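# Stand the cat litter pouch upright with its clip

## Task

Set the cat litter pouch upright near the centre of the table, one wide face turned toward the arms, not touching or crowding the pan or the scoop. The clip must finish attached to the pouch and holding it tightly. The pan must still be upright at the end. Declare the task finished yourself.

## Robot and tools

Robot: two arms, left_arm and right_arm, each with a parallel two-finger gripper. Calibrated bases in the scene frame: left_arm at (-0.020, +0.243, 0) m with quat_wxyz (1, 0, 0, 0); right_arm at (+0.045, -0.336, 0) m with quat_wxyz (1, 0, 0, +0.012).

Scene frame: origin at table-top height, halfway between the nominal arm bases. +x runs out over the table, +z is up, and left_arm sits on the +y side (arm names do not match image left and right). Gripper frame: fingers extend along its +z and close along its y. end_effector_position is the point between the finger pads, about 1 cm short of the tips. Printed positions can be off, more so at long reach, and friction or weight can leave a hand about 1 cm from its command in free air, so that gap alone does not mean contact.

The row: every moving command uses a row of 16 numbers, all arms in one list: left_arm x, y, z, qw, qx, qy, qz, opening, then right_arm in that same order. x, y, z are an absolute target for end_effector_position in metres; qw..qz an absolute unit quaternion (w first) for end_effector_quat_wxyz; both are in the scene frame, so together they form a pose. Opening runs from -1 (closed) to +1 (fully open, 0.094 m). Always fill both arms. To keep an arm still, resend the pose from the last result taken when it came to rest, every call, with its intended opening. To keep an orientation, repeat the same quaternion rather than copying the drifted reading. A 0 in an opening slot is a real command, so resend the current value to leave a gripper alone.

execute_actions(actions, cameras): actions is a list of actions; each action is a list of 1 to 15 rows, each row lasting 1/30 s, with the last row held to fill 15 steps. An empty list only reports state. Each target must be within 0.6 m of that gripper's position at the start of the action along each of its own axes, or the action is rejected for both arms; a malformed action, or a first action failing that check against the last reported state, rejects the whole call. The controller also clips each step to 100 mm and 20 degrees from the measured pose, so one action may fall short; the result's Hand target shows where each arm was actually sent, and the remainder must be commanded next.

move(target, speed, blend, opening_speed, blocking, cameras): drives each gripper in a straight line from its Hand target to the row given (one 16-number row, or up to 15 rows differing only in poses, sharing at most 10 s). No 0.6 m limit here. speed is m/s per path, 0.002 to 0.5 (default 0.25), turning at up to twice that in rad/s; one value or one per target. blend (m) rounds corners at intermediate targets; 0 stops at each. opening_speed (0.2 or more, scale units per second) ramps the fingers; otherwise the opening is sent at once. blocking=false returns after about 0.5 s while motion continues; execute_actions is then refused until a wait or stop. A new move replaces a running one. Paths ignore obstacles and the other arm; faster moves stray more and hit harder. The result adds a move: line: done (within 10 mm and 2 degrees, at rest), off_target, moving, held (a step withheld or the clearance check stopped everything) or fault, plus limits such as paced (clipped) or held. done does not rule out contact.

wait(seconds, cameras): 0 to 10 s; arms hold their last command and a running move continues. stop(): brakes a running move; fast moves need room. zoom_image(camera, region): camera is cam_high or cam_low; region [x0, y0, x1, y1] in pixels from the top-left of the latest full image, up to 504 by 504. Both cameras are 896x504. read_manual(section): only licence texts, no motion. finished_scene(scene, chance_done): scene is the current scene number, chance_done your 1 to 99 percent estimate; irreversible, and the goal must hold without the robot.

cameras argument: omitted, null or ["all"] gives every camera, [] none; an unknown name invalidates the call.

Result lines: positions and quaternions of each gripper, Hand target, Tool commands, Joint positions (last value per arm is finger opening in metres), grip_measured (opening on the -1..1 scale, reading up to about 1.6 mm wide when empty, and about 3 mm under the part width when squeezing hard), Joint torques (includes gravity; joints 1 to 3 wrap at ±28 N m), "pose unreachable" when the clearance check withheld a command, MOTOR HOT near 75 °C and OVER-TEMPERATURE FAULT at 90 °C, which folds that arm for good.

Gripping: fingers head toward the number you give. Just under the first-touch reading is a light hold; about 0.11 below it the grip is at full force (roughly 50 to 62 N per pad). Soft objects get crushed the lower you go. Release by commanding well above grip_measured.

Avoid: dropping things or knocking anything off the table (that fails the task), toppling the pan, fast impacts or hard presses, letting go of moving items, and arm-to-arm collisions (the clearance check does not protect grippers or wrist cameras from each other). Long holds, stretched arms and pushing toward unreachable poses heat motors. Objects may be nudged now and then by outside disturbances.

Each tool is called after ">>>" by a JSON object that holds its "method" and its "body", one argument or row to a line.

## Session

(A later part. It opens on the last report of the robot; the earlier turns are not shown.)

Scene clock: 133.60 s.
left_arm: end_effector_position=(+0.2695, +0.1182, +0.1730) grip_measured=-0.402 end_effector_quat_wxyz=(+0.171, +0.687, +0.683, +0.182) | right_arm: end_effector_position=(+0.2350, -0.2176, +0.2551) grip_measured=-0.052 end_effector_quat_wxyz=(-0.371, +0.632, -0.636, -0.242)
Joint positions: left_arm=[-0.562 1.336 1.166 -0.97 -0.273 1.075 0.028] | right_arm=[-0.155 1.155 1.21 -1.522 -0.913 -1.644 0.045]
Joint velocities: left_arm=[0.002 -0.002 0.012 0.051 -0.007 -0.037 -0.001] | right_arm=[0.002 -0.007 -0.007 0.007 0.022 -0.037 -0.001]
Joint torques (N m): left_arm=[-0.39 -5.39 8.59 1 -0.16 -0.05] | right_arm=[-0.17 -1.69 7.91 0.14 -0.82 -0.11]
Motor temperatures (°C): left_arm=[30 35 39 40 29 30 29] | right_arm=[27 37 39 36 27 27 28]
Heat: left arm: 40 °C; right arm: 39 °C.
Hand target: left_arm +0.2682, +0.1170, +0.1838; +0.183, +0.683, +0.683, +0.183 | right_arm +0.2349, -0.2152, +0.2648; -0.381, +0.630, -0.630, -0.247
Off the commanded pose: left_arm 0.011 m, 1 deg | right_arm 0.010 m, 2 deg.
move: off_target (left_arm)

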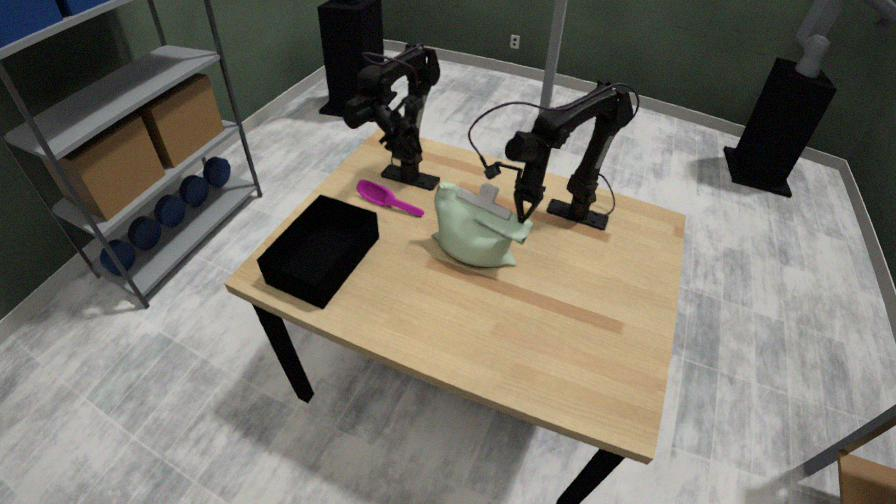

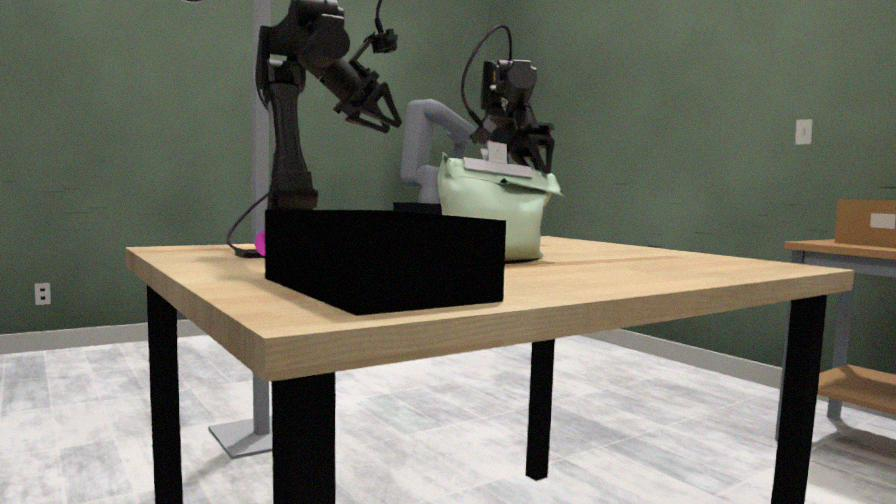

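>>> {"method": "move", "body": {
  "target": [
    [0.2155, 0.1175, 0.275, 0.1830, 0.6830, 0.6830, 0.1830, -0.4, 0.235, -0.215, 0.265, 0.3807, -0.6300, 0.6300, 0.2473, -0.05]
  ],
  "speed": 0.05
}}

>>> {"method": "zoom_image", "body": {
  "camera": "cam_low",
  "region": [360, 80, 680, 290]
}}

>>> {"method": "zoom_image", "body": {
  "camera": "cam_high",
  "region": [390, 150, 570, 300]
}}

Scene clock: 136.50 s.
left_arm: end_effector_position=(+0.2184, +0.1166, +0.2663) grip_measured=-0.401 end_effector_quat_wxyz=(+0.171, +0.688, +0.681, +0.182) | right_arm: end_effector_position=(+0.2348, -0.2176, +0.2552) grip_measured=-0.052 end_effector_quat_wxyz=(-0.371, +0.632, -0.636, -0.242)
Joint positions: left_arm=[-0.706 1.292 1.525 -1.412 -0.33 0.941 0.028] | right_arm=[-0.155 1.155 1.21 -1.523 -0.913 -1.644 0.045]
Joint velocities: left_arm=[-0.027 0.002 0.002 -0.007 -0.007 -0.007 0.001] | right_arm=[-0.007 -0.017 0.027 -0.095 -0.051 -0.037 0]
Joint torques (N m): left_arm=[-0.35 -3.6 8.4 1.01 -0.3 -0.13] | right_arm=[-0.34 -1.68 8.03 0.17 -0.85 -0.06]
Motor temperatures (°C): left_arm=[30 35 39 39 29 30 29] | right_arm=[27 36 40 36 27 27 28]
Heat: left arm: 39 °C; right arm: 40 °C.
Hand target: left_arm +0.2164, +0.1177, +0.2754; +0.182, +0.683, +0.683, +0.184 | right_arm +0.2349, -0.2151, +0.2649; -0.381, +0.630, -0.630, -0.247
Off the commanded pose: left_arm 0.009 m, 1 deg | right_arm 0.010 m, 2 deg.
move: done

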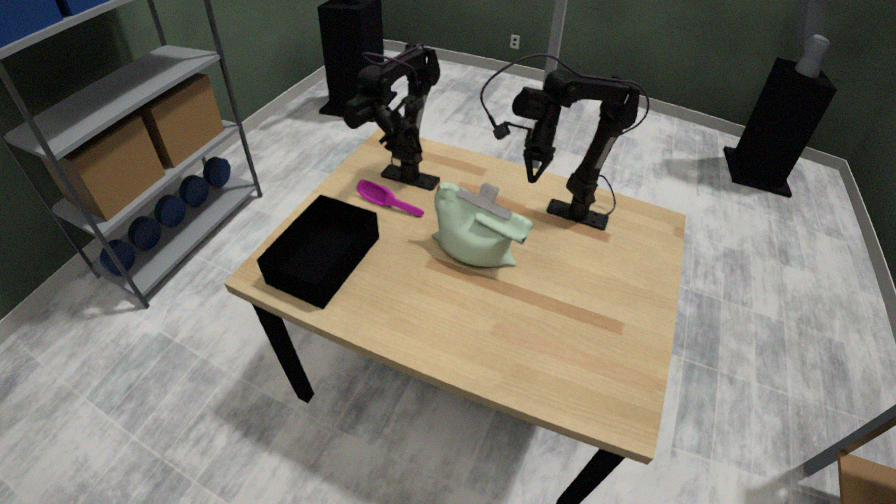

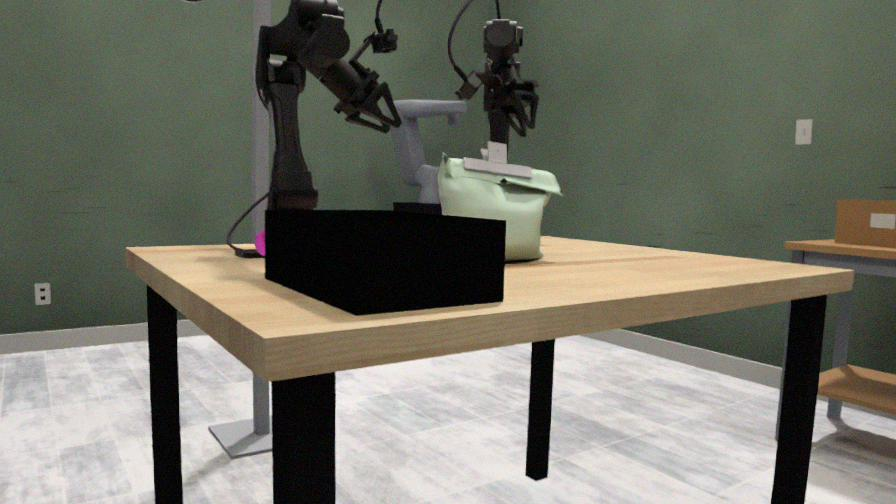

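Scaled by 1.575.

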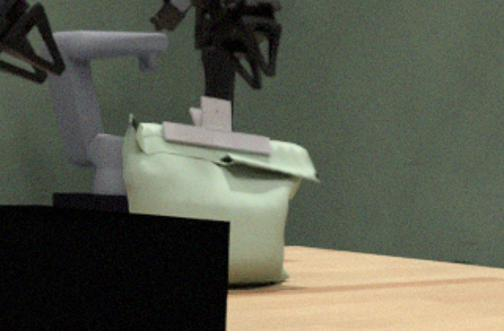

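Scaled by 2.800.

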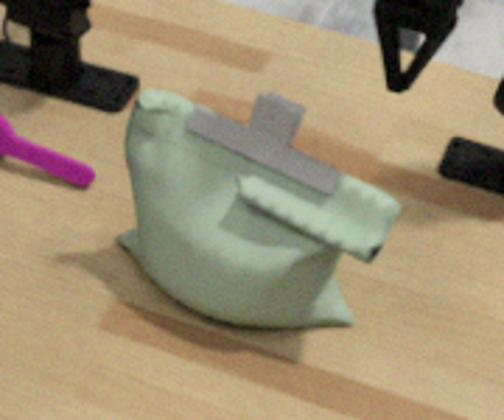

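>>> {"method": "wait", "body": {
  "seconds": 1.0
}}

>>> {"method": "zoom_image", "body": {
  "camera": "cam_high",
  "region": [425, 175, 545, 275]
}}

>>> {"method": "zoom_image", "body": {
  "camera": "cam_low",
  "region": [430, 130, 580, 270]
}}

Scene clock: 137.70 s.
left_arm: end_effector_position=(+0.2183, +0.1168, +0.2663) grip_measured=-0.401 end_effector_quat_wxyz=(+0.171, +0.688, +0.681, +0.182) | right_arm: end_effector_position=(+0.2348, -0.2176, +0.2552) grip_measured=-0.052 end_effector_quat_wxyz=(-0.370, +0.632, -0.636, -0.242)
Joint positions: left_arm=[-0.706 1.292 1.525 -1.413 -0.33 0.94 0.028] | right_arm=[-0.155 1.155 1.21 -1.523 -0.913 -1.644 0.045]
Joint velocities: left_arm=[-0.022 0.017 -0.012 -0.066 -0.022 0.051 0] | right_arm=[-0.002 -0.007 -0.007 -0.051 0.037 -0.007 0]
Joint torques (N m): left_arm=[-0.49 -3.7 8.28 0.96 -0.27 -0.09] | right_arm=[-0.25 -1.48 8.12 0.16 -0.8 -0.11]
Motor temperatures (°C): left_arm=[30 35 39 39 29 30 29] | right_arm=[27 36 40 35 27 27 28]
Heat: left arm: 39 °C; right arm: 40 °C.
Hand target: left_arm +0.2164, +0.1177, +0.2755; +0.182, +0.683, +0.683, +0.184 | right_arm +0.2349, -0.2151, +0.2649; -0.381, +0.630, -0.630, -0.247
Tool commands: left_gripper/opening=-0.4 right_gripper/opening=-0.05
Off the commanded pose: left_arm 0.009 m, 2 deg | right_arm 0.010 m, 2 deg.
wait: 1.00 s; at rest from the start

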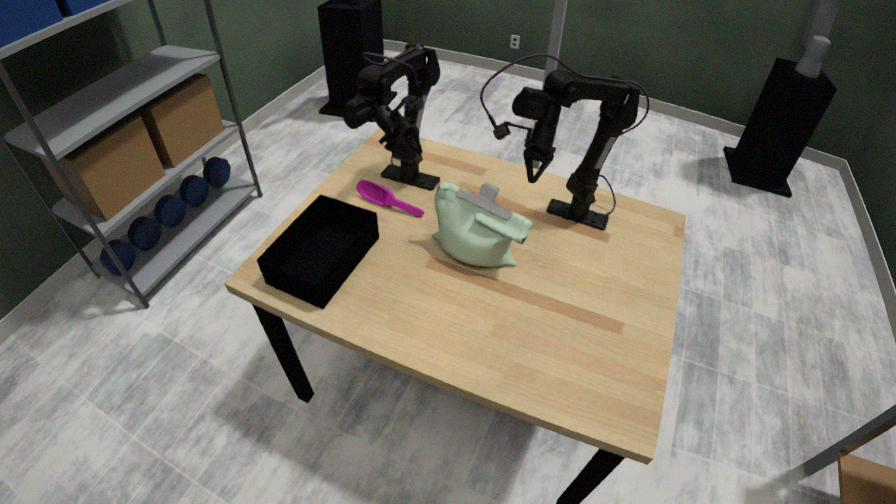

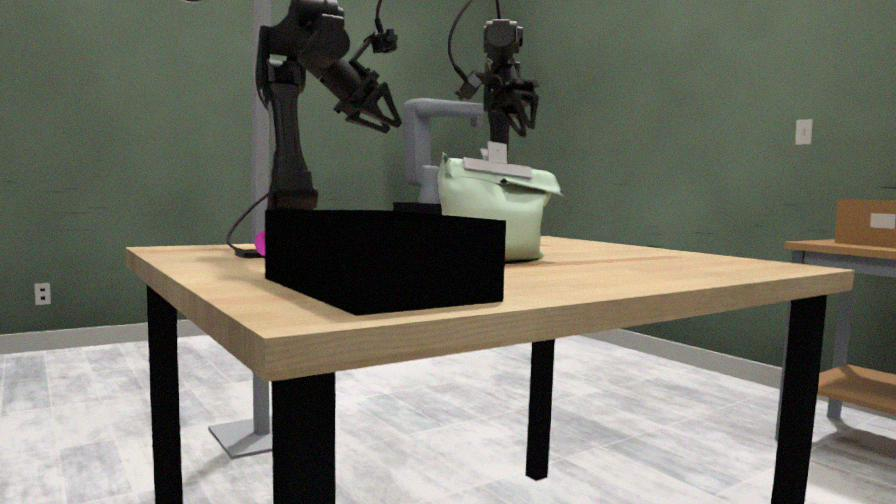

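Scaled by 4.200.

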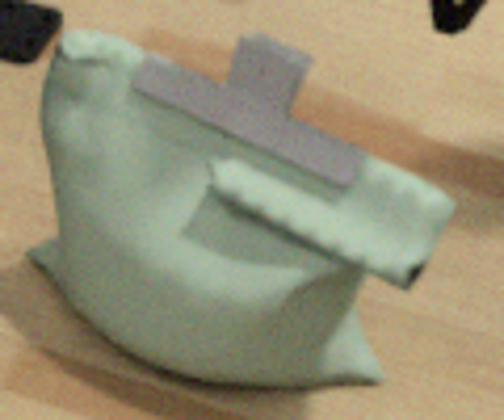

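Scaled by 3.360.

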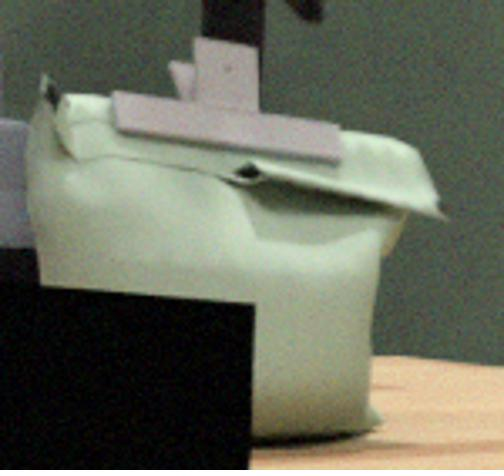

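>>> {"method": "execute_actions", "body": {
  "actions": []
}}

Scene clock: 138.37 s.
left_arm: end_effector_position=(+0.2182, +0.1168, +0.2662) grip_measured=-0.401 end_effector_quat_wxyz=(+0.171, +0.688, +0.681, +0.182) | right_arm: end_effector_position=(+0.2348, -0.2176, +0.2552) grip_measured=-0.052 end_effector_quat_wxyz=(-0.370, +0.632, -0.636, -0.242)
Joint positions: left_arm=[-0.706 1.292 1.525 -1.413 -0.33 0.94 0.028] | right_arm=[-0.155 1.155 1.21 -1.523 -0.913 -1.644 0.045]
Joint velocities: left_arm=[-0.007 0.012 -0.012 0.022 -0.051 -0.037 0] | right_arm=[-0.007 0.002 0.002 -0.037 -0.051 -0.037 0]
Joint torques (N m): left_arm=[-0.47 -3.78 8.24 1 -0.27 -0.11] | right_arm=[-0.16 -1.68 8.16 0.19 -0.81 -0.06]
Motor temperatures (°C): left_arm=[30 35 39 39 29 30 29] | right_arm=[27 36 40 35 27 27 28]
Heat: left arm: 39 °C; right arm: 40 °C.
Hand target: left_arm +0.2164, +0.1177, +0.2754; +0.182, +0.683, +0.683, +0.184 | right_arm +0.2349, -0.2151, +0.2649; -0.381, +0.630, -0.630, -0.247
Tool commands: left_gripper/opening=-0.4 right_gripper/opening=-0.05
Off the commanded pose: left_arm 0.009 m, 2 deg | right_arm 0.010 m, 2 deg.

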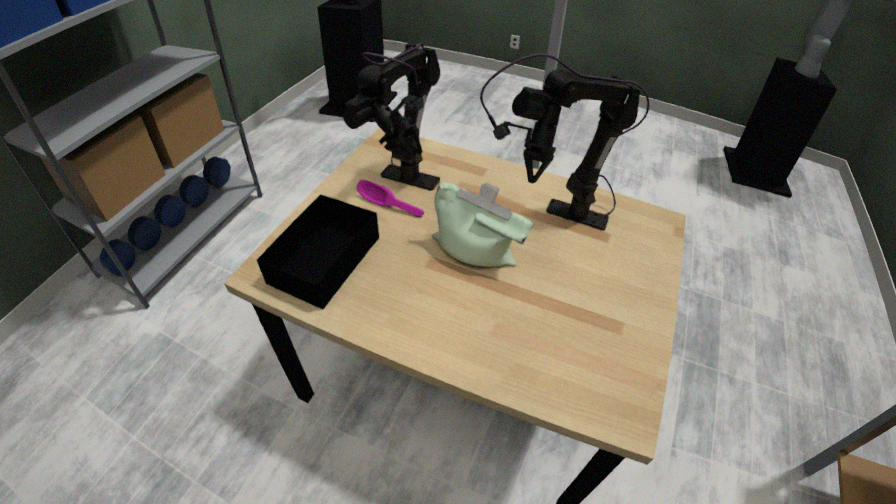

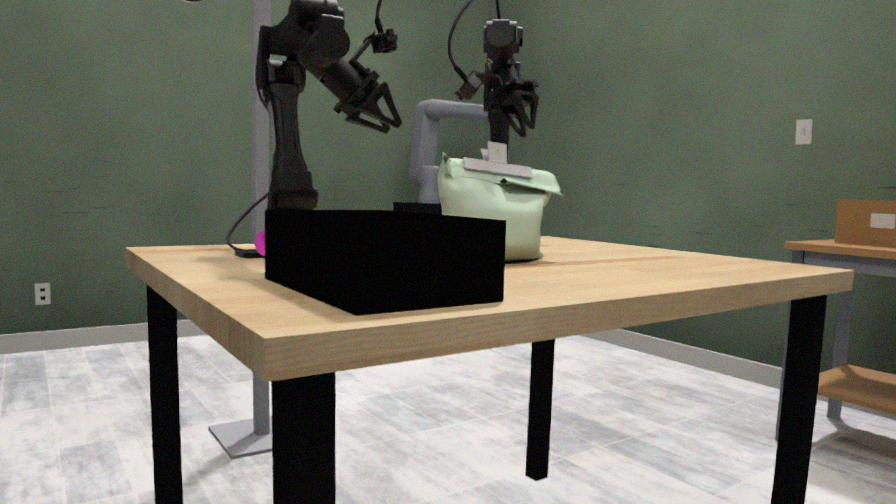

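>>> {"method": "zoom_image", "body": {
  "camera": "cam_high",
  "region": [400, 140, 600, 290]
}}

>>> {"method": "zoom_image", "body": {
  "camera": "cam_low",
  "region": [400, 100, 600, 280]
}}

Scaled by 2.520.

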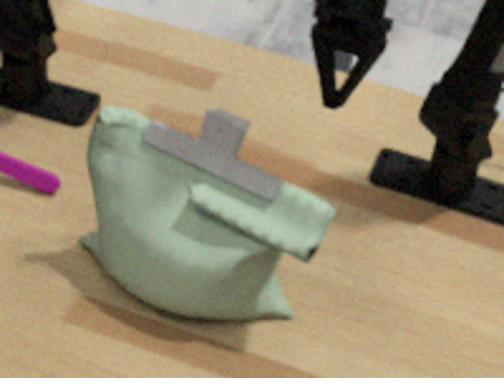

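Scaled by 2.520.

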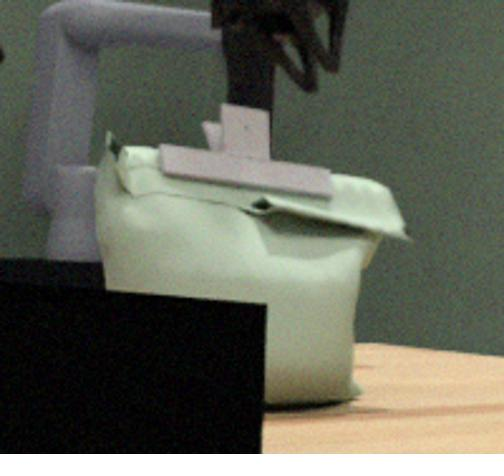

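>>> {"method": "wait", "body": {
  "seconds": 3
}}

Scene clock: 141.83 s.
left_arm: end_effector_position=(+0.2182, +0.1169, +0.2662) grip_measured=-0.401 end_effector_quat_wxyz=(+0.171, +0.688, +0.681, +0.182) | right_arm: end_effector_position=(+0.2346, -0.2175, +0.2552) grip_measured=-0.052 end_effector_quat_wxyz=(-0.370, +0.632, -0.636, -0.242)
Joint positions: left_arm=[-0.706 1.292 1.525 -1.414 -0.33 0.94 0.028] | right_arm=[-0.155 1.155 1.21 -1.524 -0.913 -1.645 0.045]
Joint velocities: left_arm=[0.012 -0.012 0.007 -0.037 -0.007 -0.037 0] | right_arm=[-0.007 -0.012 -0.022 -0.066 0.051 0.022 0]
Joint torques (N m): left_arm=[-0.53 -3.73 8.4 1.01 -0.22 -0.09] | right_arm=[-0.21 -1.44 7.95 0.2 -0.88 -0.09]
Motor temperatures (°C): left_arm=[30 35 39 39 29 30 29] | right_arm=[27 36 40 35 27 27 28]
Heat: left arm: 39 °C; right arm: 40 °C.
Hand target: left_arm +0.2164, +0.1177, +0.2755; +0.182, +0.683, +0.682, +0.184 | right_arm +0.2348, -0.2151, +0.2649; -0.381, +0.630, -0.630, -0.247
Tool commands: left_gripper/opening=-0.4 right_gripper/opening=-0.05
Off the commanded pose: left_arm 0.009 m, 2 deg | right_arm 0.010 m, 2 deg.
wait: 3.00 s; at rest from the start

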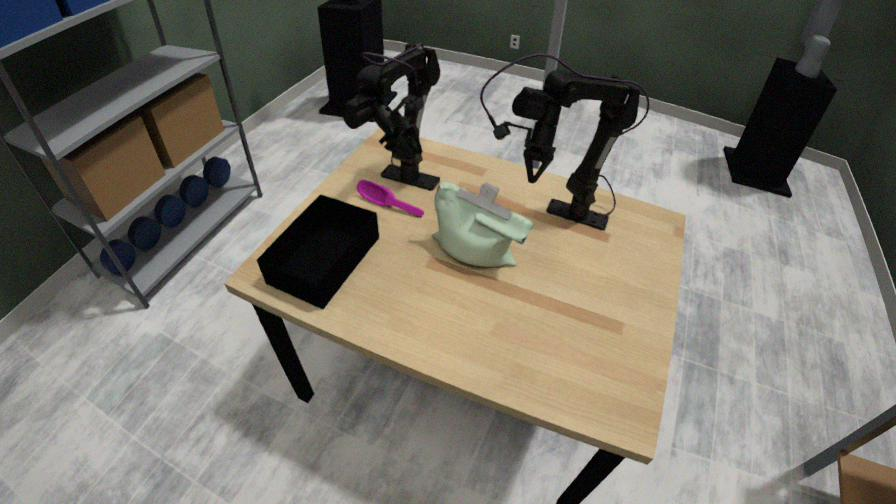

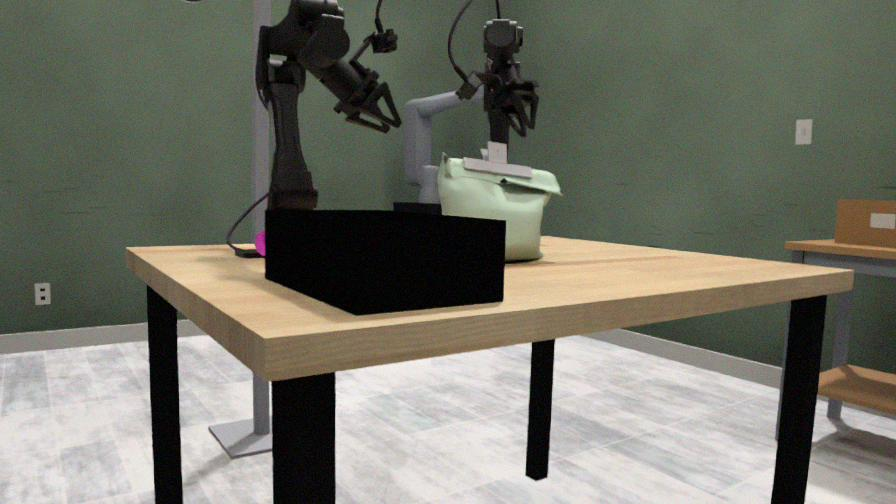

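>>> {"method": "zoom_image", "body": {
  "camera": "cam_high",
  "region": [430, 175, 540, 240]
}}

>>> {"method": "zoom_image", "body": {
  "camera": "cam_low",
  "region": [430, 130, 570, 210]
}}

Scaled by 4.582.

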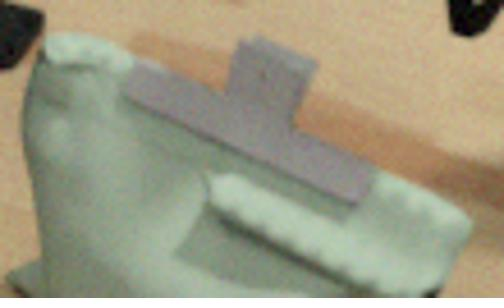

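Scaled by 3.600.

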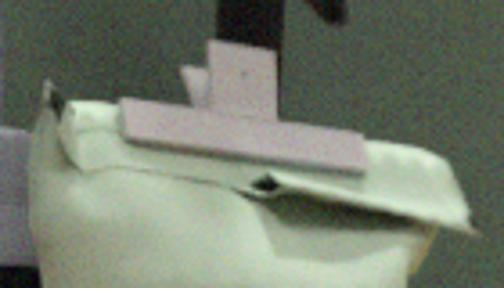

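>>> {"method": "finished_scene", "body": {
  "scene": 1,
  "chance_done": 85
}}

The scene is finished: the task was done.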